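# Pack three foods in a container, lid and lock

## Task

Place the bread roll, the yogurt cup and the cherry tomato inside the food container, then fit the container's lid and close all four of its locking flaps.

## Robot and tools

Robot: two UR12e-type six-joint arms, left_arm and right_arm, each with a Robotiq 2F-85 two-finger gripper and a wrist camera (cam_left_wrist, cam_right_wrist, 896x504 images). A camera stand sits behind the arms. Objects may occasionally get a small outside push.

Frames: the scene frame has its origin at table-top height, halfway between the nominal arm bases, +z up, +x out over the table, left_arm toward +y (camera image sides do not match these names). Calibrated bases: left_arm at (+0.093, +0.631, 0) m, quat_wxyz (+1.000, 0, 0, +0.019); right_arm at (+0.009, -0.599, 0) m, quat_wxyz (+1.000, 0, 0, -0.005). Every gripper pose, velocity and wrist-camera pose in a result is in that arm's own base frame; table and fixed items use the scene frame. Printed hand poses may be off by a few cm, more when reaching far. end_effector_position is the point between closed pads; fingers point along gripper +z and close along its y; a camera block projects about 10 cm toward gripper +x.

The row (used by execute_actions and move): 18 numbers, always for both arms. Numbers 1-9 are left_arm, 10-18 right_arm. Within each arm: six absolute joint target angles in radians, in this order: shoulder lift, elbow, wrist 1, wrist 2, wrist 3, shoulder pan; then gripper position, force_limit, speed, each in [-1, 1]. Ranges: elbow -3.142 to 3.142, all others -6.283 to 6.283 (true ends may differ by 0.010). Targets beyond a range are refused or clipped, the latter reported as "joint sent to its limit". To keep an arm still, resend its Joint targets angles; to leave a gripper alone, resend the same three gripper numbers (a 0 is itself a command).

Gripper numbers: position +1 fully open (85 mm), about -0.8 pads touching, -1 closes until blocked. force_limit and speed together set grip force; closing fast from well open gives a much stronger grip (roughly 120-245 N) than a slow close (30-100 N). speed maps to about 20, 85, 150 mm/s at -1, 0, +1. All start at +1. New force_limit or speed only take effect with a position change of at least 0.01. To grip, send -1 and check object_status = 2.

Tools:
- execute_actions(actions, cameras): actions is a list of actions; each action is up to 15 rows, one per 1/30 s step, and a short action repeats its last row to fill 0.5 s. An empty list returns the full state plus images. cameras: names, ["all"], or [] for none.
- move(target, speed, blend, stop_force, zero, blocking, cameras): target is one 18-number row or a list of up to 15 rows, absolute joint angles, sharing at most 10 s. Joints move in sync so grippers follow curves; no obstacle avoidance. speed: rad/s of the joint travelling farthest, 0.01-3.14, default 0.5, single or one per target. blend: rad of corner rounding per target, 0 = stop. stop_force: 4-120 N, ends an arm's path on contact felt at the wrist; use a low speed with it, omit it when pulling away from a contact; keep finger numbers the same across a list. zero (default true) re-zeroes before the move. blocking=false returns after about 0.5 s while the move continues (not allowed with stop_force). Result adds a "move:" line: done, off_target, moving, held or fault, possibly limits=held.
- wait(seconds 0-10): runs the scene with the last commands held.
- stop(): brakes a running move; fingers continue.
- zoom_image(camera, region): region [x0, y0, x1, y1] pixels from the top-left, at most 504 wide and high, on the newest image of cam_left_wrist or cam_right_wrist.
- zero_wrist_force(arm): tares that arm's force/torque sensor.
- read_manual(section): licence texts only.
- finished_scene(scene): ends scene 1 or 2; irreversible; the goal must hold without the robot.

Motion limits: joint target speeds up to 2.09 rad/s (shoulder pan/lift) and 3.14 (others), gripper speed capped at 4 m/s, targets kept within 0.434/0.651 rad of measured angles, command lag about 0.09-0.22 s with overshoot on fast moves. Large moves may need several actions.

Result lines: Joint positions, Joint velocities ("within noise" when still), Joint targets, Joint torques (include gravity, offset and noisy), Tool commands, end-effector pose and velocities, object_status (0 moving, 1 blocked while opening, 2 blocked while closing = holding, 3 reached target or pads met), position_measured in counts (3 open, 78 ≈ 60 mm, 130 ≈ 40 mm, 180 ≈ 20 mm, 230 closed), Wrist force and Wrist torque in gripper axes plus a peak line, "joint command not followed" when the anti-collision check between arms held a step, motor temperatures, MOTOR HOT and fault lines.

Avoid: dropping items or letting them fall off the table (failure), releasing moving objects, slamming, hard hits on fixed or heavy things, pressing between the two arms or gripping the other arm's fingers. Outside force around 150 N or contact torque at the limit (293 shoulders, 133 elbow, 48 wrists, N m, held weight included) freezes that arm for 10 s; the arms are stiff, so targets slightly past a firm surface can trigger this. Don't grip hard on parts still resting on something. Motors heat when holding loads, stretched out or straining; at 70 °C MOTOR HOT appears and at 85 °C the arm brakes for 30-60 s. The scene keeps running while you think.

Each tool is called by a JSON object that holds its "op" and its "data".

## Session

{"op": "execute_actions", "data": {"actions": []}}

Scene clock: 0.00 s.
left_arm: end_effector_position=(+0.6078, +0.1903, +0.3651) position_measured=3 object_status=3 end_effector_quat_wxyz=(+0.096, +0.605, -0.600, +0.514) | right_arm: end_effector_position=(+0.5985, +0.6031, +0.1390) position_measured=3 object_status=3 end_effector_quat_wxyz=(-0.411, +0.753, +0.449, +0.252)
Joint names: [shoulder lift, elbow, wrist 1, wrist 2, wrist 3, shoulder pan]
Joint positions: left_arm=[-1.548 2.185 -2.555 -2.639 -1.364 0.421] | right_arm=[-2.124 -2.087 0.351 2.19 3.155 3.942]
Joint velocities: within noise
Joint torques (N m): no reading
Motor temperatures (°C): left_arm=[26 30 33 34 37 27] | right_arm=[34 28 37 32 34 27]
Wrist force (N): no reading
Wrist torque (N m): no reading
Wrist force, peak (N): no reading
Joint targets: left_arm=[-1.548 2.185 -2.555 -2.639 -1.364 0.421] | right_arm=[-2.124 -2.087 0.351 2.190 3.155 3.942]
Tool commands: left_gripper/position=+1.0 left_gripper/force_limit=+1.0 left_gripper/speed=+1.0 right_gripper/position=+1.0 right_gripper/force_limit=+1.0 right_gripper/speed=+1.0

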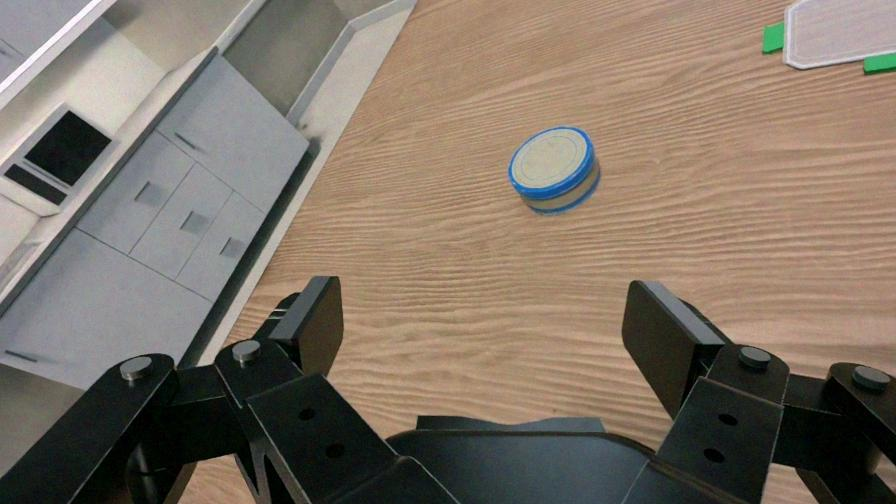

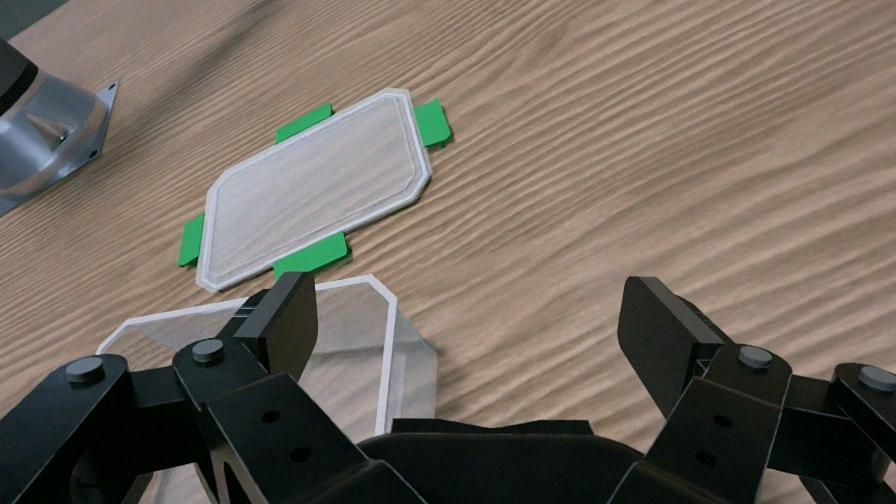

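{"op": "move", "data": {"target": [[-1.548,2.185,-2.555,-2.639,-1.364,0.421,1,1,1,-1.75,-2.0,0.351,2.19,3.155,3.942,1,1,1],[-1.397,1.485,-1.659,-1.571,2.294,-0.886,1,1,1,-1.372,-1.853,-1.488,1.571,4.184,4.184,1,1,1]], "speed": 1.5, "blend": [0.1,0], "cameras": ["all"]}}

Scene clock: 3.83 s.
left_arm: end_effector_position=(+0.6378, -0.5058, +0.4500) position_measured=3 object_status=3 end_effector_quat_wxyz=(+0.000, +1.000, -0.019, +0.000) | right_arm: end_effector_position=(+0.4368, +0.4030, +0.4497) position_measured=3 object_status=3 end_effector_quat_wxyz=(+0.000, +1.000, +0.000, +0.000)
Joint names: [shoulder lift, elbow, wrist 1, wrist 2, wrist 3, shoulder pan]
Joint positions: left_arm=[-1.397 1.485 -1.659 -1.571 2.294 -0.886] | right_arm=[-1.372 -1.853 -1.488 1.571 4.184 4.184]
Joint torques (N m): left_arm=[-45.48 -56.42 -0.49 3.15 3.08 -13.79] | right_arm=[46.39 61.29 1.97 -1.99 2.21 17.37]
Wrist force (N): left_arm=[0.0 0.2 0.5] | right_arm=[-0.1 -0.6 0.3]
Wrist torque (N m): left_arm=[-0.06 0.34 0.15] | right_arm=[0.08 0.01 -0.33]
Wrist force, peak (N): left_arm=[-0.6 1.1 -2.0] | right_arm=[6.7 -2.2 -2.5]
Joint targets: left_arm=[-1.397 1.485 -1.659 -1.571 2.294 -0.886] | right_arm=[-1.372 -1.853 -1.488 1.571 4.184 4.184]
move: done

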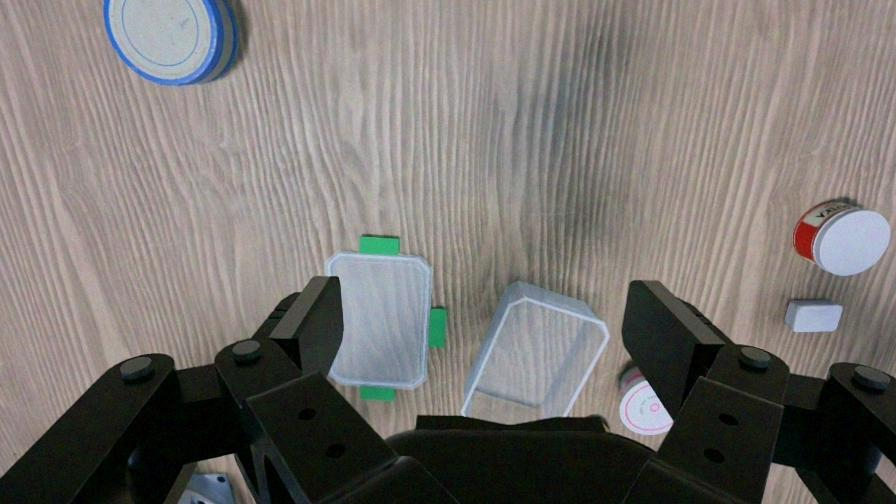

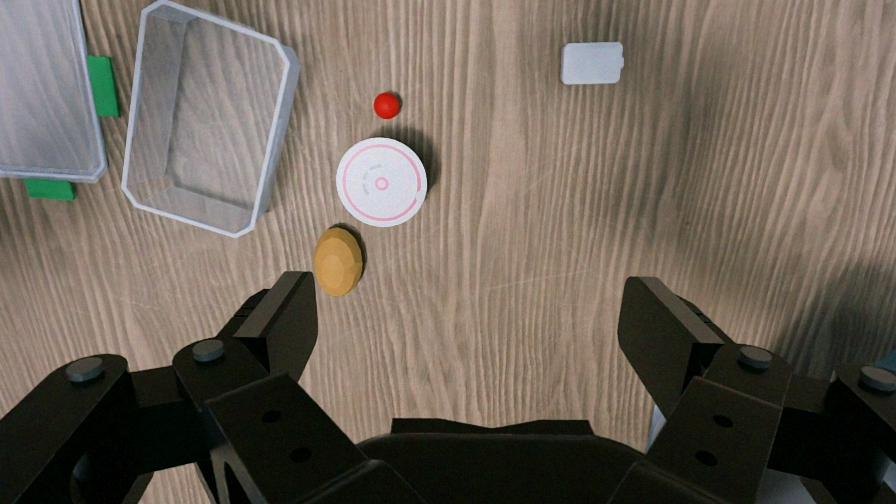

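{"op": "move", "data": {"target": [-1.9787,2.2611,-1.8532,-1.5708,0.6756,-1.0070,1,1,1,-1.7449,-1.6627,-1.3048,1.5708,4.6251,4.2751,1,1,1], "speed": 1.2, "cameras": ["all"]}}

Scene clock: 7.07 s.
left_arm: end_effector_position=(+0.3747, -0.2668, +0.3000) position_measured=3 object_status=3 end_effector_quat_wxyz=(+0.000, +0.746, +0.666, +0.000) | right_arm: end_effector_position=(+0.4870, +0.6305, +0.3500) position_measured=3 object_status=3 end_effector_quat_wxyz=(+0.000, +0.985, -0.174, +0.000)
Joint names: [shoulder lift, elbow, wrist 1, wrist 2, wrist 3, shoulder pan]
Joint positions: left_arm=[-1.979 2.261 -1.853 -1.571 0.676 -1.007] | right_arm=[-1.745 -1.663 -1.305 1.571 4.625 4.275]
Joint torques (N m): left_arm=[-21.45 -38.72 -7.27 3.66 -2.31 -15.68] | right_arm=[58.7 59.6 7.93 -2.62 1.9 18]
Wrist force (N): left_arm=[0.0 -0.3 0.4] | right_arm=[-1.2 -0.9 0.2]
Wrist torque (N m): left_arm=[-0.15 0.31 0.29] | right_arm=[0.02 0.24 -0.32]
Wrist force, peak (N): left_arm=[1.2 -1.3 1.8] | right_arm=[-1.0 -2.2 0.7]
Joint targets: left_arm=[-1.979 2.261 -1.853 -1.571 0.676 -1.007] | right_arm=[-1.745 -1.663 -1.305 1.571 4.625 4.275]
move: done

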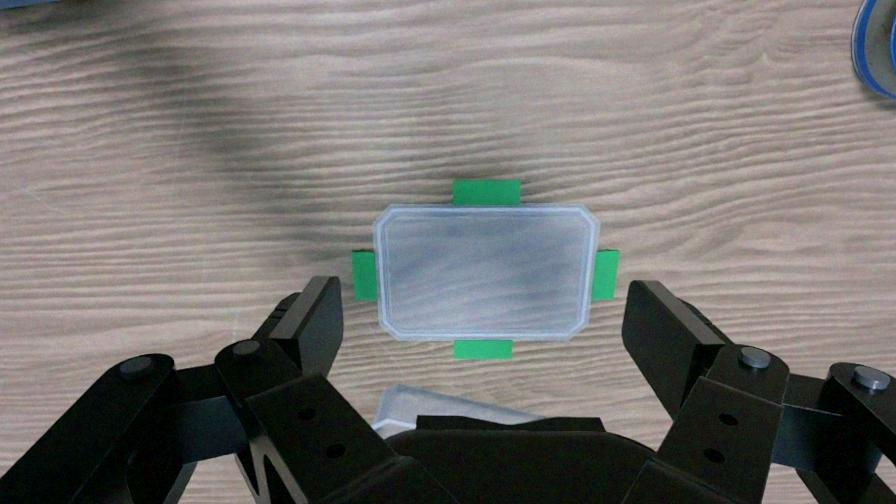

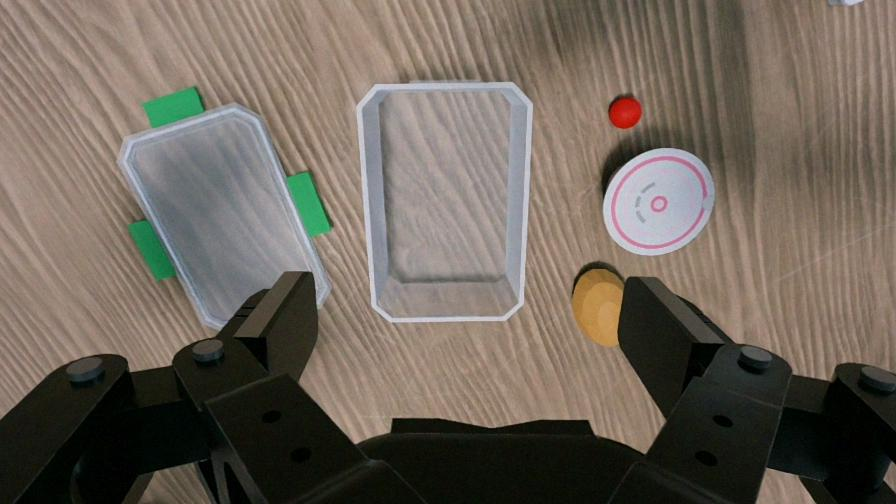

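{"op": "move", "data": {"target": [-1.9787,2.2611,-1.8532,-1.5708,0.6756,-1.0070,1,1,1,-1.7030,-2.1755,-0.8339,1.5708,4.2258,4.2258,1,1,1], "speed": 1.2, "cameras": ["cam_right_wrist"]}}

Scene clock: 11.13 s.
left_arm: end_effector_position=(+0.3747, -0.2668, +0.2999) position_measured=3 object_status=3 end_effector_quat_wxyz=(+0.000, +0.746, +0.666, +0.000) | right_arm: end_effector_position=(+0.4457, +0.4701, +0.1201) position_measured=3 object_status=3 end_effector_quat_wxyz=(+0.000, +1.000, +0.000, +0.000)
Joint names: [shoulder lift, elbow, wrist 1, wrist 2, wrist 3, shoulder pan]
Joint positions: left_arm=[-1.979 2.261 -1.853 -1.571 0.676 -1.007] | right_arm=[-1.703 -2.175 -0.834 1.571 4.226 4.226]
Joint torques (N m): left_arm=[-22.97 -39.52 -7.68 3.51 -2.86 -14.22] | right_arm=[68.57 28.7 7.73 -1.51 -2.79 -13.62]
Wrist force (N): left_arm=[0.1 0.1 0.3] | right_arm=[-1.4 0.2 0.9]
Wrist torque (N m): left_arm=[-0.07 0.29 0.29] | right_arm=[0.13 0.32 -0.22]
Wrist force, peak (N): left_arm=[-0.1 0.5 0.6] | right_arm=[-0.9 1.9 4.9]
Joint targets: left_arm=[-1.979 2.261 -1.853 -1.571 0.676 -1.007] | right_arm=[-1.703 -2.175 -0.834 1.571 4.226 4.226]
move: done
Images, in order (width x height): cam_right_wrist 896x504.

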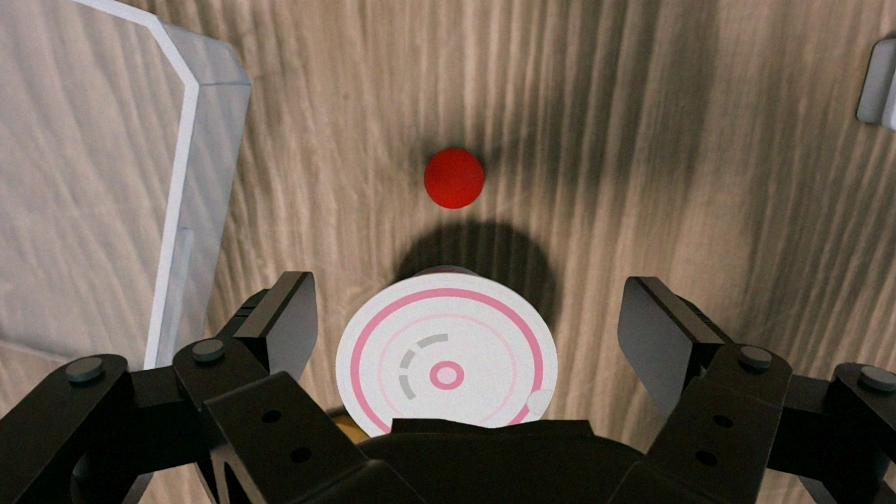

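{"op": "move", "data": {"target": [-1.9787,2.2611,-1.8532,-1.5708,0.6756,-1.0070,1,1,1,-1.8628,-2.2246,-0.6250,1.5708,4.2161,4.2161,1,1,1], "speed": 0.4}}

{"op": "move", "data": {"target": [-1.9787,2.2611,-1.8532,-1.5708,0.6756,-1.0070,1,1,1,-1.8628,-2.2246,-0.6250,1.5708,4.2161,4.2161,-1,-1,-1], "cameras": ["cam_right_wrist"]}}

Scene clock: 12.60 s.
left_arm: end_effector_position=(+0.3747, -0.2668, +0.2999) position_measured=3 object_status=3 end_effector_quat_wxyz=(+0.000, +0.746, +0.666, +0.000) | right_arm: end_effector_position=(+0.4534, +0.4716, +0.0201) position_measured=3 object_status=3 end_effector_quat_wxyz=(+0.000, +1.000, +0.000, +0.000)
Joint names: [shoulder lift, elbow, wrist 1, wrist 2, wrist 3, shoulder pan]
Joint positions: left_arm=[-1.979 2.261 -1.853 -1.571 0.676 -1.007] | right_arm=[-1.863 -2.225 -0.625 1.571 4.216 4.216]
Joint torques (N m): left_arm=[-19.26 -39.97 -7.37 3.64 -2.98 -15.71] | right_arm=[46.26 22.26 7.56 -1.71 -2.71 -10.99]
Wrist force (N): left_arm=[-0.1 0.1 0.0] | right_arm=[-0.6 -0.1 0.4]
Wrist torque (N m): left_arm=[-0.07 0.34 0.28] | right_arm=[0.16 0.15 -0.23]
Wrist force, peak (N): left_arm=[0.1 0.6 0.3] | right_arm=[-0.9 -0.1 2.7]
Joint targets: left_arm=[-1.979 2.261 -1.853 -1.571 0.676 -1.007] | right_arm=[-1.863 -2.225 -0.625 1.571 4.216 4.216]
move: done

Scene clock: 15.97 s.
left_arm: end_effector_position=(+0.3747, -0.2668, +0.2999) position_measured=3 object_status=3 end_effector_quat_wxyz=(+0.000, +0.746, +0.666, +0.000) | right_arm: end_effector_position=(+0.4534, +0.4716, +0.0200) position_measured=165 object_status=0 end_effector_quat_wxyz=(+0.000, +1.000, +0.000, +0.000)
Joint names: [shoulder lift, elbow, wrist 1, wrist 2, wrist 3, shoulder pan]
Joint positions: left_arm=[-1.979 2.261 -1.853 -1.571 0.676 -1.007] | right_arm=[-1.863 -2.225 -0.625 1.571 4.216 4.216]
Joint torques (N m): left_arm=[-18.31 -39.69 -7.51 3.73 -3.14 -16.35] | right_arm=[48.02 21.92 6.53 -1.23 -2.13 -12.21]
Wrist force (N): left_arm=[-0.4 -0.1 0.0] | right_arm=[-1.2 0.0 -3.6]
Wrist torque (N m): left_arm=[-0.10 0.38 0.29] | right_arm=[0.12 0.25 -0.24]
Wrist force, peak (N): left_arm=[-0.3 0.1 0.8] | right_arm=[-1.0 0.9 -4.0]
Joint targets: left_arm=[-1.979 2.261 -1.853 -1.571 0.676 -1.007] | right_arm=[-1.863 -2.225 -0.625 1.571 4.216 4.216]
move: done
Images, in order (width x height): cam_right_wrist 896x504.

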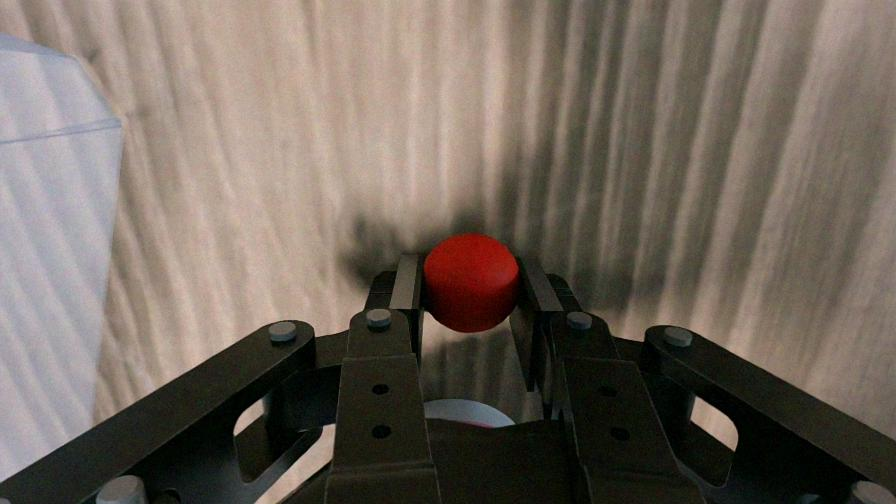

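{"op": "move", "data": {"target": [[-1.9787,2.2611,-1.8532,-1.5708,0.6756,-1.0070,1,1,1,-1.7030,-2.1755,-0.8339,1.5708,4.7,4.2258,-1,-1,-1],[-1.9787,2.2611,-1.8532,-1.5708,0.6756,-1.0070,1,1,1,-1.9293,-1.7866,-0.9966,1.5708,6.1948,4.2908,-1,-1,-1]], "speed": [0.8,1.2], "blend": [0.1,0], "cameras": ["cam_right_wrist"]}}

Scene clock: 19.03 s.
left_arm: end_effector_position=(+0.3747, -0.2668, +0.2999) position_measured=3 object_status=3 end_effector_quat_wxyz=(+0.000, +0.746, +0.666, +0.000) | right_arm: end_effector_position=(+0.4923, +0.6720, +0.1600) position_measured=165 object_status=2 end_effector_quat_wxyz=(+0.000, -0.580, +0.815, +0.000)
Joint names: [shoulder lift, elbow, wrist 1, wrist 2, wrist 3, shoulder pan]
Joint positions: left_arm=[-1.979 2.261 -1.853 -1.571 0.676 -1.007] | right_arm=[-1.929 -1.787 -0.997 1.571 6.195 4.291]
Joint torques (N m): left_arm=[-19.28 -39.48 -7.13 3.24 -2.81 -16.06] | right_arm=[64.46 54.73 1.81 -1 2.24 16.66]
Wrist force (N): left_arm=[-0.2 0.0 0.2] | right_arm=[-1.1 -0.4 -0.2]
Wrist torque (N m): left_arm=[-0.09 0.36 0.29] | right_arm=[0.13 0.20 -0.37]
Wrist force, peak (N): left_arm=[-0.3 0.4 0.5] | right_arm=[-1.1 0.3 -4.4]
Joint targets: left_arm=[-1.979 2.261 -1.853 -1.571 0.676 -1.007] | right_arm=[-1.929 -1.787 -0.997 1.571 6.195 4.291]
move: done
Images, in order (width x height): cam_right_wrist 896x504.

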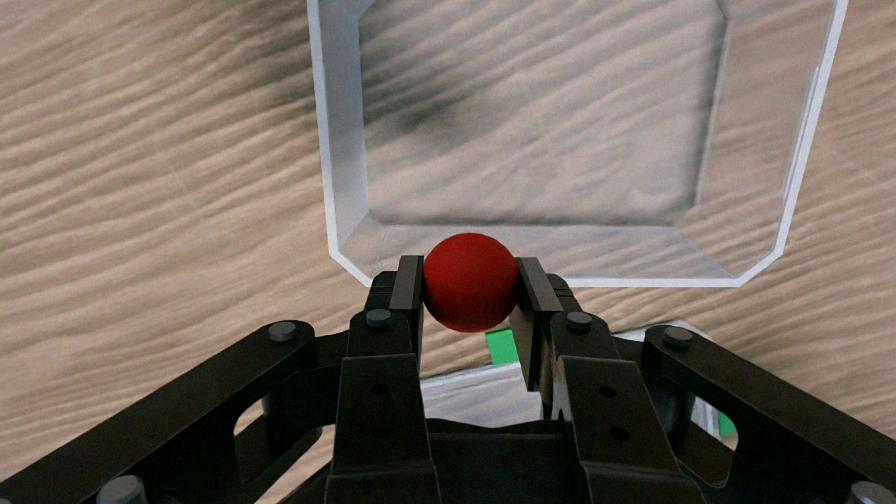

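{"op": "move", "data": {"target": [-1.9787,2.2611,-1.8532,-1.5708,0.6756,-1.0070,1,1,1,-2.0811,-1.8490,-0.7823,1.5708,6.1856,4.2816,-1,-1,-1], "speed": 0.35, "cameras": ["cam_right_wrist"]}}

{"op": "move", "data": {"target": [-1.9787,2.2611,-1.8532,-1.5708,0.6756,-1.0070,1,1,1,-2.0811,-1.8490,-0.7823,1.5708,6.1856,4.2816,-0.02,-1,-1], "cameras": ["cam_right_wrist"]}}

Scene clock: 20.47 s.
left_arm: end_effector_position=(+0.3747, -0.2668, +0.2999) position_measured=3 object_status=3 end_effector_quat_wxyz=(+0.000, +0.746, +0.666, +0.000) | right_arm: end_effector_position=(+0.5015, +0.6742, +0.0262) position_measured=165 object_status=2 end_effector_quat_wxyz=(+0.000, -0.580, +0.815, +0.000)
Joint names: [shoulder lift, elbow, wrist 1, wrist 2, wrist 3, shoulder pan]
Joint positions: left_arm=[-1.979 2.261 -1.853 -1.571 0.676 -1.007] | right_arm=[-2.081 -1.849 -0.782 1.571 6.186 4.282]
Joint torques (N m): left_arm=[-18.48 -38.85 -7.51 3.45 -2.63 -15.63] | right_arm=[70.65 26.82 7.64 -0.84 -2.66 -13.44]
Wrist force (N): left_arm=[0.1 0.1 0.1] | right_arm=[-0.3 0.9 -0.1]
Wrist torque (N m): left_arm=[-0.07 0.30 0.29] | right_arm=[0.27 0.14 -0.23]
Wrist force, peak (N): left_arm=[-0.3 0.4 0.8] | right_arm=[-0.4 -0.2 3.3]
Joint targets: left_arm=[-1.979 2.261 -1.853 -1.571 0.676 -1.007] | right_arm=[-2.081 -1.849 -0.782 1.571 6.186 4.282]
move: done
Images, in order (width x height): cam_right_wrist 896x504.

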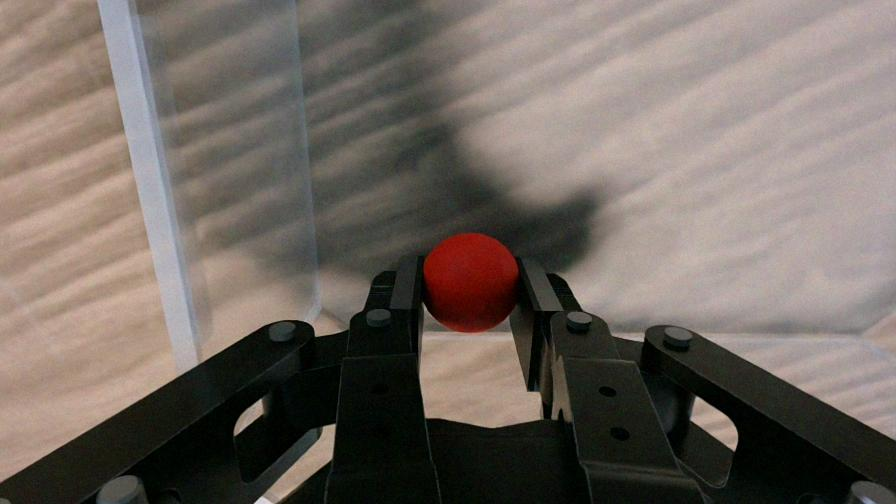

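Scene clock: 21.37 s.
left_arm: end_effector_position=(+0.3747, -0.2668, +0.2999) position_measured=3 object_status=3 end_effector_quat_wxyz=(+0.000, +0.746, +0.666, +0.000) | right_arm: end_effector_position=(+0.5015, +0.6742, +0.0260) position_measured=131 object_status=0 end_effector_quat_wxyz=(+0.000, -0.580, +0.815, +0.000)
Joint names: [shoulder lift, elbow, wrist 1, wrist 2, wrist 3, shoulder pan]
Joint positions: left_arm=[-1.979 2.261 -1.853 -1.571 0.676 -1.007] | right_arm=[-2.081 -1.849 -0.782 1.571 6.186 4.282]
Joint torques (N m): left_arm=[-20.22 -39.06 -7.27 3.32 -2.65 -13.01] | right_arm=[73.61 27.61 7.56 -0.61 -2.49 -11.29]
Wrist force (N): left_arm=[-0.2 0.2 0.2] | right_arm=[-0.2 0.5 0.2]
Wrist torque (N m): left_arm=[-0.06 0.35 0.29] | right_arm=[0.20 0.12 -0.23]
Wrist force, peak (N): left_arm=[0.0 0.2 0.7] | right_arm=[-0.8 0.8 0.8]
Joint targets: left_arm=[-1.979 2.261 -1.853 -1.571 0.676 -1.007] | right_arm=[-2.081 -1.849 -0.782 1.571 6.186 4.282]
move: done
Images, in order (width x height): cam_right_wrist 896x504.

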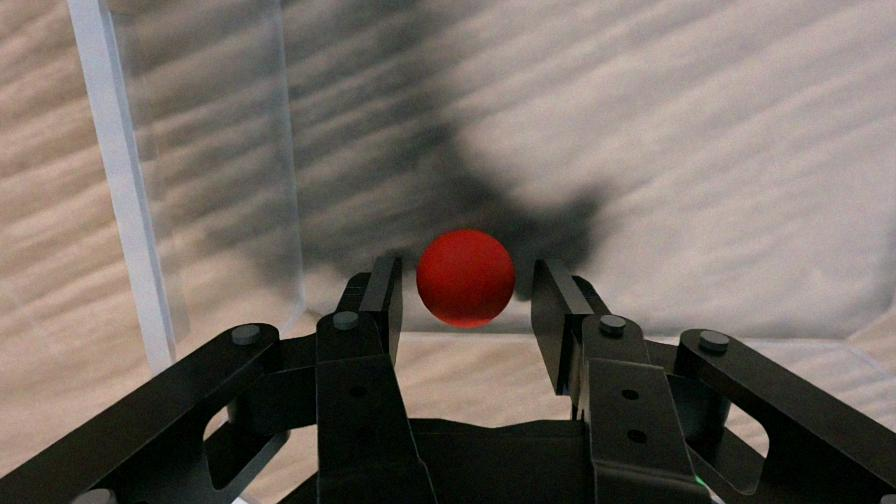

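{"op": "move", "data": {"target": [[-1.9787,2.2611,-1.8532,-1.5708,0.6756,-1.0070,1,1,1,-1.94,-1.778,-0.9940,1.5708,6.1856,4.2816,-0.02,-1,-1],[-1.9787,2.2611,-1.8532,-1.5708,0.6756,-1.0070,1,1,1,-1.3327,-2.2879,-3.1421,-2.1941,5.9885,3.9607,-0.02,-1,-1]], "speed": [0.4,1.6], "blend": [0.04,0], "cameras": ["cam_right_wrist"]}}

{"op": "move", "data": {"target": [[-1.9787,2.2611,-1.8532,-1.5708,0.6756,-1.0070,1,1,1,-1.3327,-2.2879,-3.1421,-2.1941,5.9885,3.9607,1,-1,1],[-1.9787,2.2611,-1.8532,-1.5708,0.6756,-1.0070,1,1,1,-1.7243,-2.4979,-2.5405,-2.1941,5.9885,3.9607,1,-1,1]], "speed": 1.0, "cameras": ["cam_right_wrist"]}}

Scene clock: 25.33 s.
left_arm: end_effector_position=(+0.3747, -0.2668, +0.2999) position_measured=3 object_status=3 end_effector_quat_wxyz=(+0.000, +0.746, +0.666, +0.000) | right_arm: end_effector_position=(+0.3558, +0.3683, +0.3000) position_measured=131 object_status=3 end_effector_quat_wxyz=(-0.381, +0.607, +0.565, +0.409)
Joint names: [shoulder lift, elbow, wrist 1, wrist 2, wrist 3, shoulder pan]
Joint positions: left_arm=[-1.979 2.261 -1.853 -1.571 0.676 -1.007] | right_arm=[-1.333 -2.288 -3.142 -2.194 5.989 3.961]
Joint torques (N m): left_arm=[-20.09 -38.29 -7.09 3.04 -2.79 -14.05] | right_arm=[32.98 31.85 -2.8 -2.47 -2.5 -16.02]
Wrist force (N): left_arm=[-0.1 0.1 0.1] | right_arm=[-0.1 0.1 0.6]
Wrist torque (N m): left_arm=[-0.08 0.34 0.29] | right_arm=[0.18 -0.24 0.09]
Wrist force, peak (N): left_arm=[-0.1 0.3 0.8] | right_arm=[-3.0 1.3 -1.2]
Joint targets: left_arm=[-1.979 2.261 -1.853 -1.571 0.676 -1.007] | right_arm=[-1.333 -2.288 -3.142 -2.194 5.989 3.961]
move: done
Images, in order (width x height): cam_right_wrist 896x504.

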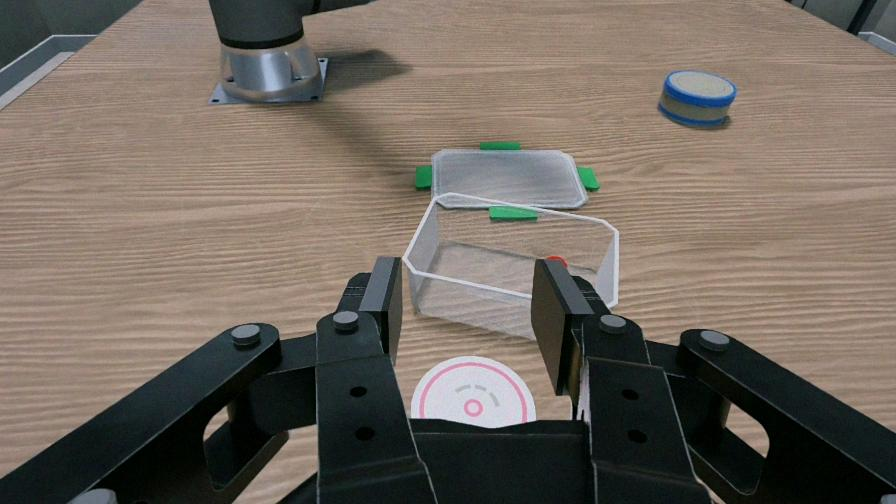

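Scene clock: 27.33 s.
left_arm: end_effector_position=(+0.3747, -0.2668, +0.2999) position_measured=3 object_status=3 end_effector_quat_wxyz=(+0.000, +0.746, +0.666, +0.000) | right_arm: end_effector_position=(+0.3558, +0.3683, +0.0693) position_measured=3 object_status=3 end_effector_quat_wxyz=(-0.381, +0.607, +0.565, +0.409)
Joint names: [shoulder lift, elbow, wrist 1, wrist 2, wrist 3, shoulder pan]
Joint positions: left_arm=[-1.979 2.261 -1.853 -1.571 0.676 -1.007] | right_arm=[-1.724 -2.498 -2.541 -2.194 5.988 3.961]
Joint torques (N m): left_arm=[-19.09 -39.99 -7.03 2.92 -2.64 -14.8] | right_arm=[31.72 12.42 2.43 -1.72 -2.36 -6.81]
Wrist force (N): left_arm=[0.1 0.0 0.3] | right_arm=[-0.2 -0.4 0.2]
Wrist torque (N m): left_arm=[-0.10 0.31 0.29] | right_arm=[0.06 -0.17 0.06]
Wrist force, peak (N): left_arm=[-0.3 -0.6 0.7] | right_arm=[-2.7 -0.4 1.5]
Joint targets: left_arm=[-1.979 2.261 -1.853 -1.571 0.676 -1.007] | right_arm=[-1.724 -2.498 -2.541 -2.194 5.989 3.961]
move: done
Images, in order (width x height): cam_right_wrist 896x504.

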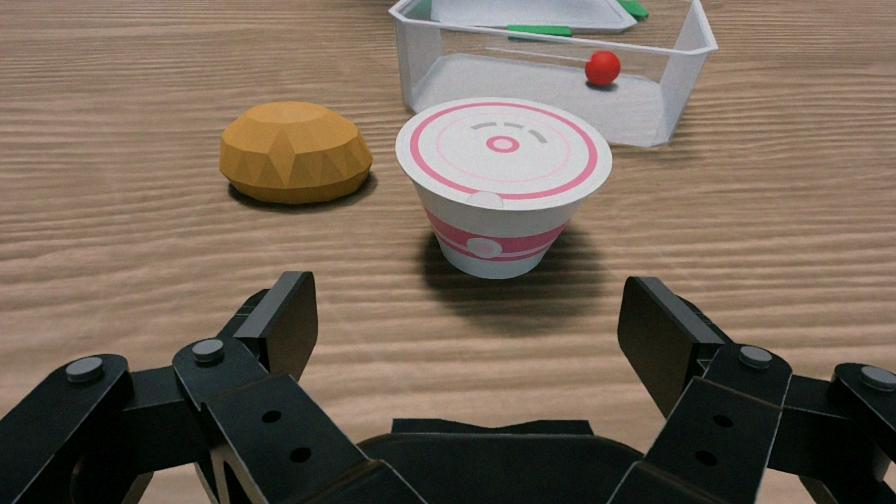

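{"op": "move", "data": {"target": [[-1.9787,2.2611,-1.8532,-1.5708,0.6756,-1.0070,1,1,1,-1.7535,-2.4616,-2.5663,-2.2406,5.9576,3.9080,1,-1,1],[-1.9787,2.2611,-1.8532,-1.5708,0.6756,-1.0070,1,1,1,-1.8898,-2.3943,-2.4438,-2.0850,6.0530,4.0826,1,-1,1]], "speed": 0.25, "cameras": ["cam_right_wrist"]}}

Scene clock: 31.37 s.
left_arm: end_effector_position=(+0.3747, -0.2668, +0.2999) position_measured=3 object_status=3 end_effector_quat_wxyz=(+0.000, +0.746, +0.666, +0.000) | right_arm: end_effector_position=(+0.3819, +0.4654, +0.0281) position_measured=3 object_status=3 end_effector_quat_wxyz=(-0.381, +0.607, +0.565, +0.409)
Joint names: [shoulder lift, elbow, wrist 1, wrist 2, wrist 3, shoulder pan]
Joint positions: left_arm=[-1.979 2.261 -1.853 -1.571 0.676 -1.007] | right_arm=[-1.89 -2.394 -2.444 -2.085 6.053 4.082]
Joint torques (N m): left_arm=[-17.98 -40.21 -6.96 3.37 -2.55 -16.31] | right_arm=[43.44 28.99 3.41 1.24 2.31 18.96]
Wrist force (N): left_arm=[-0.2 0.1 0.3] | right_arm=[0.2 0.0 0.7]
Wrist torque (N m): left_arm=[-0.07 0.36 0.29] | right_arm=[0.11 -0.26 -0.06]
Wrist force, peak (N): left_arm=[-0.2 0.0 0.8] | right_arm=[0.2 -0.4 3.0]
Joint targets: left_arm=[-1.979 2.261 -1.853 -1.571 0.676 -1.007] | right_arm=[-1.890 -2.394 -2.444 -2.085 6.053 4.083]
move: done
Images, in order (width x height): cam_right_wrist 896x504.

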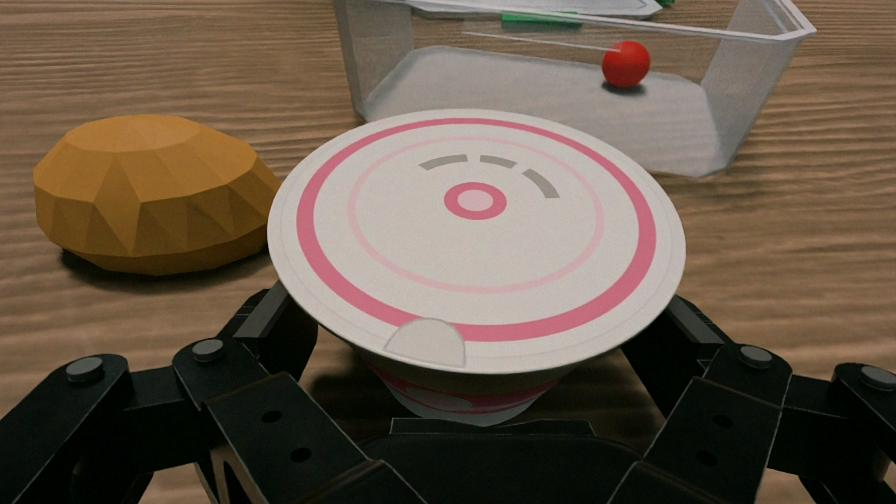

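{"op": "execute_actions", "data": {"actions": [[[-1.9787,2.2611,-1.8532,-1.5708,0.6756,-1.0070,1,1,1,-1.8898,-2.3943,-2.4438,-2.0850,6.0530,4.0826,-1,-1,-1]],[[-1.9787,2.2611,-1.8532,-1.5708,0.6756,-1.0070,1,1,1,-1.8898,-2.3943,-2.4438,-2.0850,6.0530,4.0826,-1,-1,-1]]], "cameras": ["cam_right_wrist"]}}

Scene clock: 32.70 s.
left_arm: end_effector_position=(+0.3747, -0.2668, +0.2999) position_measured=3 object_status=3 end_effector_quat_wxyz=(+0.000, +0.746, +0.666, +0.000) | right_arm: end_effector_position=(+0.3819, +0.4655, +0.0280) position_measured=35 object_status=2 end_effector_quat_wxyz=(-0.381, +0.607, +0.565, +0.409)
Joint names: [shoulder lift, elbow, wrist 1, wrist 2, wrist 3, shoulder pan]
Joint positions: left_arm=[-1.979 2.261 -1.853 -1.571 0.676 -1.007] | right_arm=[-1.89 -2.394 -2.444 -2.085 6.053 4.083]
Joint torques (N m): left_arm=[-18.71 -40.53 -7.2 3.54 -2.46 -13.97] | right_arm=[35.65 25.74 1.92 1.17 1.66 19.38]
Wrist force (N): left_arm=[0.0 0.0 0.3] | right_arm=[3.5 0.1 -1.9]
Wrist torque (N m): left_arm=[-0.10 0.33 0.29] | right_arm=[0.14 -0.19 -0.06]
Wrist force, peak (N): left_arm=[0.0 0.3 0.6] | right_arm=[4.8 -0.5 -3.0]
Joint targets: left_arm=[-1.979 2.261 -1.853 -1.571 0.676 -1.007] | right_arm=[-1.890 -2.394 -2.444 -2.085 6.053 4.083]
Images, in order (width x height): cam_right_wrist 896x504.

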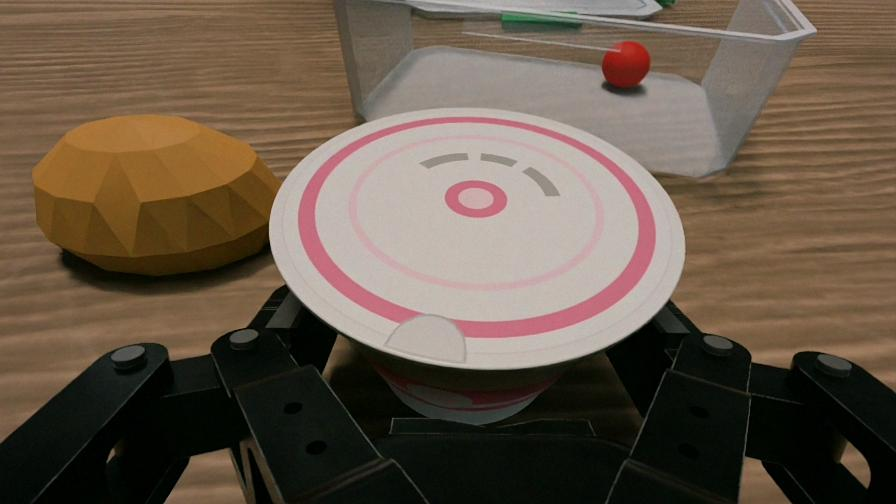

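{"op": "move", "data": {"target": [[-1.9787,2.2611,-1.8532,-1.5708,0.6756,-1.0070,1,1,1,-1.5882,-2.3015,-2.8383,-2.0850,6.0530,4.0826,-1,-1,-1],[-1.9787,2.2611,-1.8532,-1.5708,0.6756,-1.0070,1,1,1,-2.2150,-1.4824,-4.3637,-0.7709,1.8557,4.5766,-1,-1,-1]], "speed": [0.3,1.1], "blend": [0.03,0], "cameras": ["cam_right_wrist"]}}

Scene clock: 39.67 s.
left_arm: end_effector_position=(+0.3747, -0.2668, +0.2999) position_measured=3 object_status=3 end_effector_quat_wxyz=(+0.000, +0.746, +0.666, +0.000) | right_arm: end_effector_position=(+0.4685, +0.6379, +0.2001) position_measured=35 object_status=2 end_effector_quat_wxyz=(+0.066, +0.904, -0.152, +0.393)
Joint names: [shoulder lift, elbow, wrist 1, wrist 2, wrist 3, shoulder pan]
Joint positions: left_arm=[-1.979 2.261 -1.853 -1.571 0.676 -1.007] | right_arm=[-2.215 -1.482 -4.364 -0.771 1.856 4.577]
Joint torques (N m): left_arm=[-18.34 -39.92 -7 3.3 -2.41 -14.54] | right_arm=[79.99 43.56 -8.31 4.49 -1.81 17.84]
Wrist force (N): left_arm=[0.2 0.2 0.3] | right_arm=[-1.2 0.1 2.0]
Wrist torque (N m): left_arm=[-0.06 0.29 0.29] | right_arm=[0.22 -0.16 0.11]
Wrist force, peak (N): left_arm=[-0.4 0.4 0.6] | right_arm=[5.0 -0.1 -2.5]
Joint targets: left_arm=[-1.979 2.261 -1.853 -1.571 0.676 -1.007] | right_arm=[-2.215 -1.482 -4.364 -0.771 1.856 4.577]
move: done
Images, in order (width x height): cam_right_wrist 896x504.

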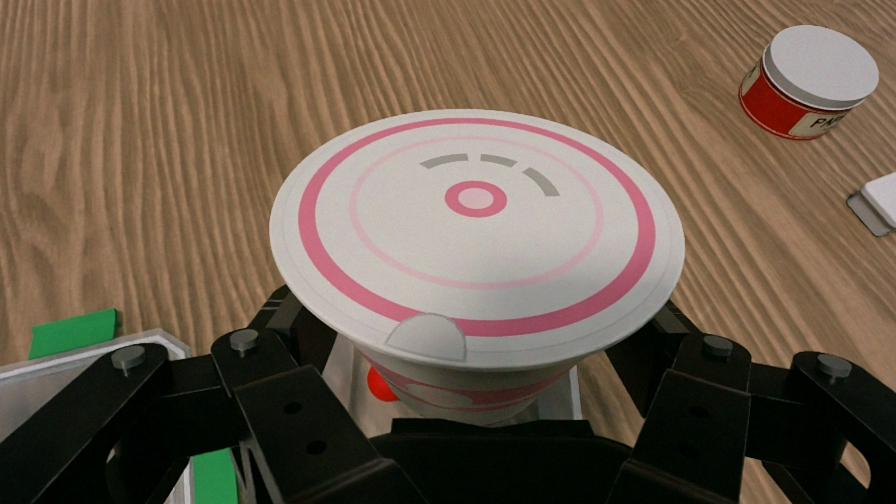

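{"op": "zoom_image", "data": {"camera": "cam_right_wrist", "region": [240, 280, 660, 500]}}

Scaled by 1.200 from the camera's 896x504 image, which has a finer 1280x720 frame.

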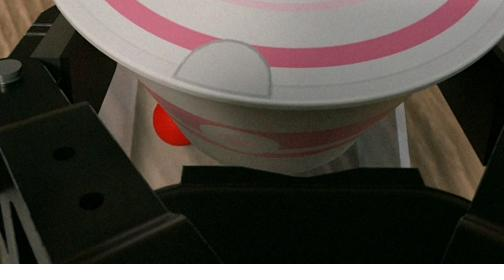

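{"op": "move", "data": {"target": [[-1.9787,2.2611,-1.8532,-1.5708,0.6756,-1.0070,1,1,1,-2.2993,-1.5315,-4.2687,-0.7796,1.9094,4.6150,-1,-1,-1],[-1.9787,2.2611,-1.8532,-1.5708,0.6756,-1.0070,1,1,1,-2.3677,-1.5427,-4.1891,-0.7796,1.9094,4.6150,-1,-1,-1]], "speed": [0.15,0.06], "stop_force": 10, "cameras": ["cam_right_wrist"]}}

{"op": "zoom_image", "data": {"camera": "cam_right_wrist", "region": [240, 280, 660, 500]}}

Scene clock: 43.87 s.
left_arm: end_effector_position=(+0.3747, -0.2668, +0.2999) position_measured=3 object_status=3 end_effector_quat_wxyz=(+0.000, +0.746, +0.666, +0.000) | right_arm: end_effector_position=(+0.4408, +0.6446, +0.0523) position_measured=35 object_status=2 end_effector_quat_wxyz=(+0.066, +0.904, -0.152, +0.393)
Joint names: [shoulder lift, elbow, wrist 1, wrist 2, wrist 3, shoulder pan]
Joint positions: left_arm=[-1.979 2.261 -1.853 -1.571 0.676 -1.007] | right_arm=[-2.362 -1.542 -4.196 -0.78 1.909 4.615]
Joint torques (N m): left_arm=[-19.33 -38.56 -7.31 2.98 -2.71 -14.45] | right_arm=[104.87 37.36 -7.17 1.37 2.02 -2.22]
Wrist force (N): left_arm=[0.1 0.0 0.3] | right_arm=[4.1 -1.2 -1.3]
Wrist torque (N m): left_arm=[-0.08 0.30 0.29] | right_arm=[-0.05 -0.34 -0.37]
Wrist force, peak (N): left_arm=[0.1 0.5 0.6] | right_arm=[39.7 5.7 -45.1]
Joint targets: left_arm=[-1.979 2.261 -1.853 -1.571 0.676 -1.007] | right_arm=[-2.362 -1.542 -4.196 -0.780 1.909 4.615]
move: contact (right_arm); path passed 1 of 2 targets
Images, in order (width x height): cam_right_wrist 896x504.

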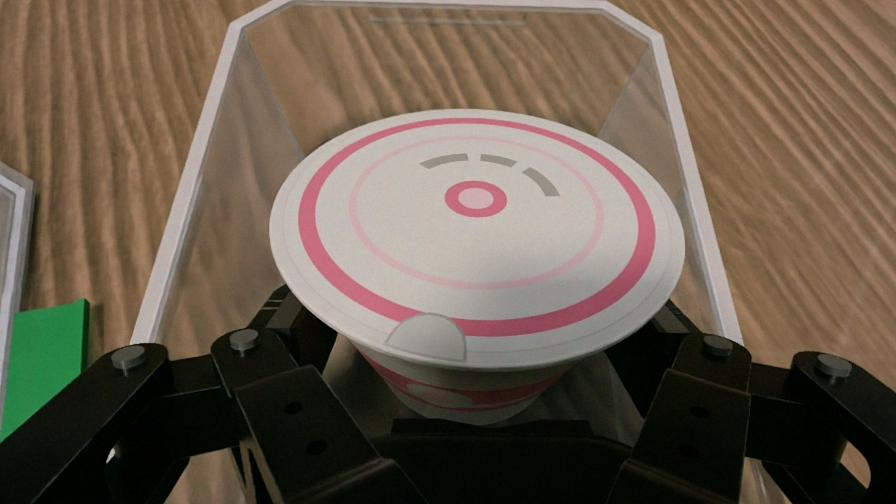

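Scaled by 1.200 from the camera's 896x504 image, which has a finer 1280x720 frame.

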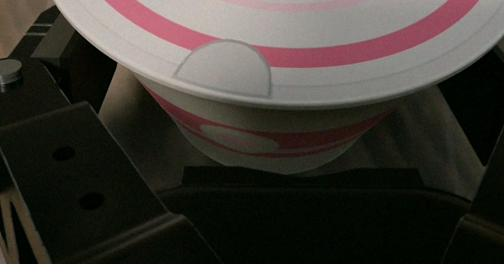

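{"op": "execute_actions", "data": {"actions": [], "cameras": ["cam_left_wrist"]}}

{"op": "zoom_image", "data": {"camera": "cam_left_wrist", "region": [250, 0, 750, 280]}}

Scene clock: 44.57 s.
left_arm: end_effector_position=(+0.3747, -0.2668, +0.2999) position_measured=3 object_status=3 end_effector_quat_wxyz=(+0.000, +0.746, +0.666, +0.000) | right_arm: end_effector_position=(+0.4408, +0.6446, +0.0523) position_measured=35 object_status=2 end_effector_quat_wxyz=(+0.066, +0.904, -0.152, +0.393)
Joint names: [shoulder lift, elbow, wrist 1, wrist 2, wrist 3, shoulder pan]
Joint positions: left_arm=[-1.979 2.261 -1.853 -1.571 0.676 -1.007] | right_arm=[-2.362 -1.542 -4.196 -0.78 1.909 4.615]
Joint velocities: within noise
Joint torques (N m): left_arm=[-20.08 -39.57 -7.57 3.33 -2.45 -14.37] | right_arm=[103.19 37.01 -6.72 1.6 1.88 -12.78]
Motor temperatures (°C): left_arm=[26 30 33 34 36 27] | right_arm=[34 28 37 32 34 27]
Wrist force (N): left_arm=[0.0 0.2 0.2] | right_arm=[4.6 -0.6 -1.9]
Wrist torque (N m): left_arm=[-0.06 0.32 0.29] | right_arm=[0.02 -0.32 -0.35]
Wrist force, peak (N): left_arm=[0.0 0.4 0.7] | right_arm=[4.9 -0.8 -2.3]
Joint targets: left_arm=[-1.979 2.261 -1.853 -1.571 0.676 -1.007] | right_arm=[-2.362 -1.542 -4.196 -0.780 1.909 4.615]
Tool commands: left_gripper/position=+1.0 left_gripper/force_limit=+1.0 left_gripper/speed=+1.0 right_gripper/position=-1.0 right_gripper/force_limit=-1.0 right_gripper/speed=-1.0
Images, in order (width x height): cam_left_wrist 896x504.

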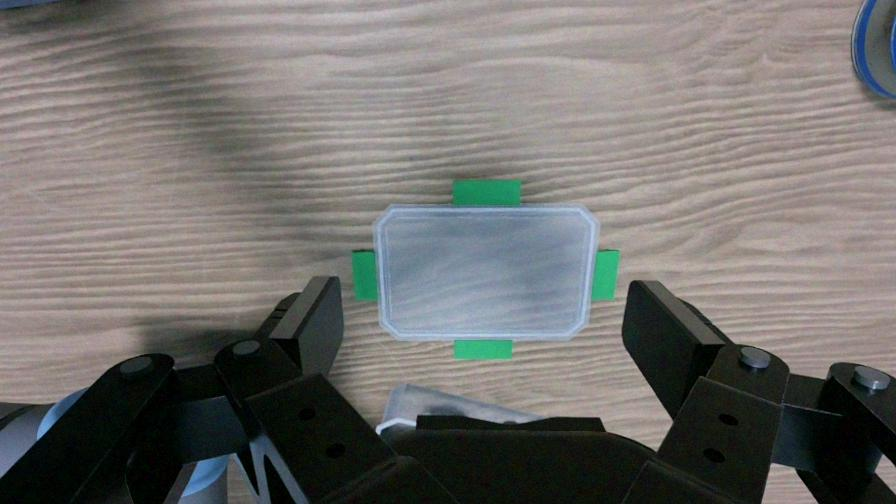

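Scaled by 1.008 from the camera's 896x504 image, which has a finer 1280x720 frame.

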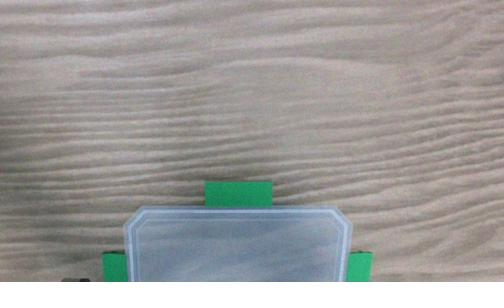

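{"op": "move", "data": {"target": [[-1.9787,2.2611,-1.8532,-1.5708,0.6756,-1.0070,1,1,1,-2.2893,-1.5226,-4.2142,-0.8906,1.8405,4.5881,-1,-1,-1]], "speed": 0.15}}

{"op": "move", "data": {"target": [[-1.9787,2.2611,-1.8532,-1.5708,0.6756,-1.0070,1,1,1,-2.3349,-1.5331,-4.1581,-0.8906,1.8405,4.5881,-1,-1,-1]], "speed": 0.025, "stop_force": 6, "cameras": ["cam_right_wrist"]}}

Scene clock: 46.70 s.
left_arm: end_effector_position=(+0.3747, -0.2668, +0.2999) position_measured=3 object_status=3 end_effector_quat_wxyz=(+0.000, +0.746, +0.666, +0.000) | right_arm: end_effector_position=(+0.4362, +0.6462, +0.0899) position_measured=35 object_status=2 end_effector_quat_wxyz=(+0.057, +0.927, -0.156, +0.337)
Joint names: [shoulder lift, elbow, wrist 1, wrist 2, wrist 3, shoulder pan]
Joint positions: left_arm=[-1.979 2.261 -1.853 -1.571 0.676 -1.007] | right_arm=[-2.289 -1.523 -4.214 -0.89 1.841 4.588]
Joint torques (N m): left_arm=[-19.1 -40.24 -7.13 3.55 -2.44 -15.2] | right_arm=[107.1 41.9 -8.11 -0.83 -1.83 -11.29]
Wrist force (N): left_arm=[-0.2 0.1 0.4] | right_arm=[-2.0 -0.5 2.7]
Wrist torque (N m): left_arm=[-0.07 0.35 0.29] | right_arm=[0.15 0.05 0.04]
Wrist force, peak (N): left_arm=[-0.3 0.2 0.7] | right_arm=[4.5 -0.8 -2.1]
Joint targets: left_arm=[-1.979 2.261 -1.853 -1.571 0.676 -1.007] | right_arm=[-2.289 -1.523 -4.214 -0.891 1.841 4.588]
move: done

Scene clock: 50.13 s.
left_arm: end_effector_position=(+0.3747, -0.2668, +0.2999) position_measured=3 object_status=3 end_effector_quat_wxyz=(+0.000, +0.746, +0.666, +0.000) | right_arm: end_effector_position=(+0.4362, +0.6463, +0.0484) position_measured=35 object_status=2 end_effector_quat_wxyz=(+0.057, +0.927, -0.156, +0.337)
Joint names: [shoulder lift, elbow, wrist 1, wrist 2, wrist 3, shoulder pan]
Joint positions: left_arm=[-1.979 2.261 -1.853 -1.571 0.676 -1.007] | right_arm=[-2.333 -1.533 -4.161 -0.891 1.84 4.588]
Joint torques (N m): left_arm=[-18.06 -40.27 -7.56 3.15 -2.39 -13.3] | right_arm=[104.95 35.58 -7.07 0.36 0.81 -13.2]
Wrist force (N): left_arm=[-0.4 0.1 0.2] | right_arm=[2.3 -2.6 -3.2]
Wrist torque (N m): left_arm=[-0.08 0.39 0.29] | right_arm=[-0.25 -0.27 -0.20]
Wrist force, peak (N): left_arm=[-0.1 0.4 0.7] | right_arm=[11.6 -0.2 -16.7]
Joint targets: left_arm=[-1.979 2.261 -1.853 -1.571 0.676 -1.007] | right_arm=[-2.333 -1.533 -4.161 -0.891 1.840 4.588]
move: contact (right_arm)
Images, in order (width x height): cam_right_wrist 896x504.

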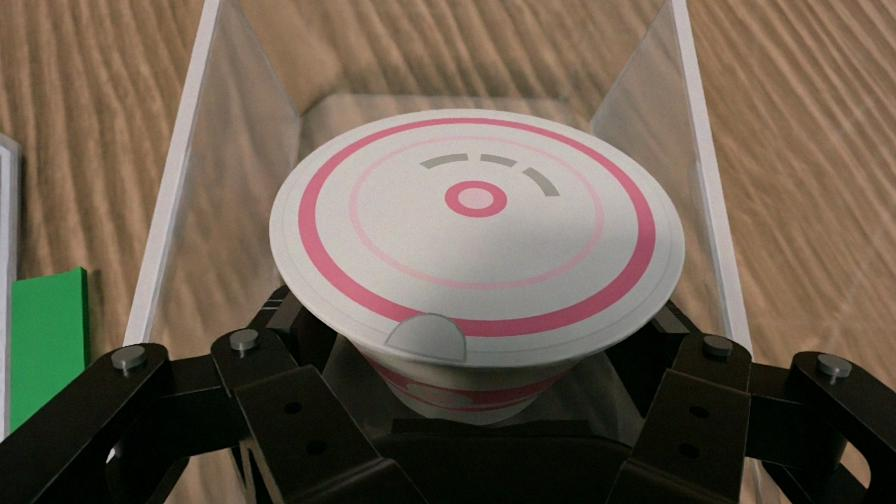

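{"op": "move", "data": {"target": [[-1.9787,2.2611,-1.8532,-1.5708,0.6756,-1.0070,1,1,1,-2.3375,-1.5163,-4.1723,-0.8906,1.8405,4.5865,-1,-1,-1]], "speed": 0.04}}

{"op": "execute_actions", "data": {"actions": [[[-1.9787,2.2611,-1.8532,-1.5708,0.6756,-1.0070,1,1,1,-2.3375,-1.5163,-4.1723,-0.8906,1.8405,4.5865,1,-1,-1]]], "cameras": ["cam_right_wrist"]}}

Scene clock: 51.30 s.
left_arm: end_effector_position=(+0.3747, -0.2668, +0.2999) position_measured=3 object_status=3 end_effector_quat_wxyz=(+0.000, +0.746, +0.666, +0.000) | right_arm: end_effector_position=(+0.4380, +0.6519, +0.0515) position_measured=35 object_status=2 end_effector_quat_wxyz=(+0.057, +0.927, -0.156, +0.337)
Joint names: [shoulder lift, elbow, wrist 1, wrist 2, wrist 3, shoulder pan]
Joint positions: left_arm=[-1.979 2.261 -1.853 -1.571 0.676 -1.007] | right_arm=[-2.337 -1.516 -4.172 -0.891 1.84 4.587]
Joint torques (N m): left_arm=[-18.77 -39.66 -7.02 3.28 -2.29 -13.38] | right_arm=[85.9 40.53 -8.44 -0.11 0.89 -12.47]
Wrist force (N): left_arm=[-0.1 0.1 0.5] | right_arm=[-1.3 -0.6 2.1]
Wrist torque (N m): left_arm=[-0.08 0.34 0.29] | right_arm=[0.15 -0.09 0.03]
Wrist force, peak (N): left_arm=[-0.5 0.2 0.3] | right_arm=[3.0 -2.1 -3.9]
Joint targets: left_arm=[-1.979 2.261 -1.853 -1.571 0.676 -1.007] | right_arm=[-2.338 -1.516 -4.172 -0.891 1.841 4.587]
move: done

Scene clock: 52.17 s.
left_arm: end_effector_position=(+0.3747, -0.2668, +0.2999) position_measured=3 object_status=3 end_effector_quat_wxyz=(+0.000, +0.746, +0.666, +0.000) | right_arm: end_effector_position=(+0.4380, +0.6520, +0.0515) position_measured=3 object_status=0 end_effector_quat_wxyz=(+0.057, +0.927, -0.156, +0.337)
Joint names: [shoulder lift, elbow, wrist 1, wrist 2, wrist 3, shoulder pan]
Joint positions: left_arm=[-1.979 2.261 -1.853 -1.571 0.676 -1.007] | right_arm=[-2.338 -1.516 -4.172 -0.891 1.84 4.586]
Joint torques (N m): left_arm=[-18.94 -40.59 -6.98 3.13 -2.24 -13.57] | right_arm=[88.41 38.7 -7.43 0.29 0.86 -12.13]
Wrist force (N): left_arm=[-0.1 0.2 0.5] | right_arm=[-0.6 -0.7 0.8]
Wrist torque (N m): left_arm=[-0.05 0.34 0.29] | right_arm=[0.14 -0.04 0.03]
Wrist force, peak (N): left_arm=[-0.3 0.2 0.5] | right_arm=[-1.7 -0.2 1.9]
Joint targets: left_arm=[-1.979 2.261 -1.853 -1.571 0.676 -1.007] | right_arm=[-2.338 -1.516 -4.172 -0.891 1.841 4.587]
Images, in order (width x height): cam_right_wrist 896x504.

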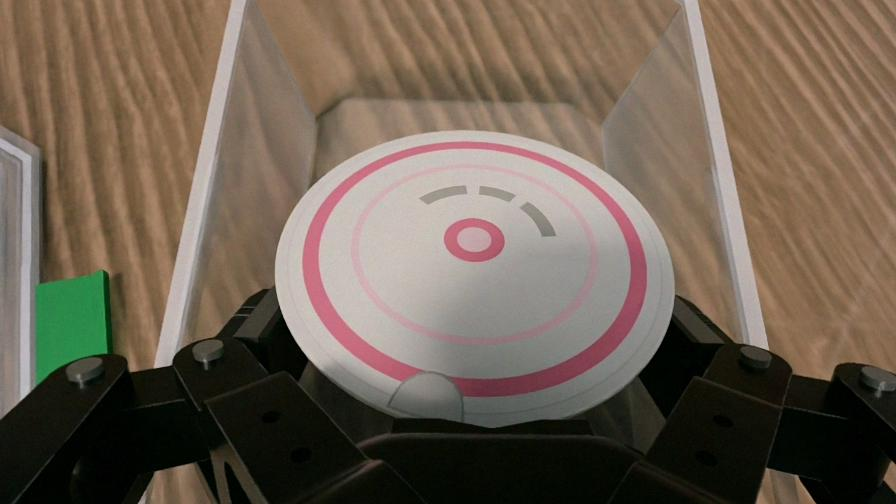

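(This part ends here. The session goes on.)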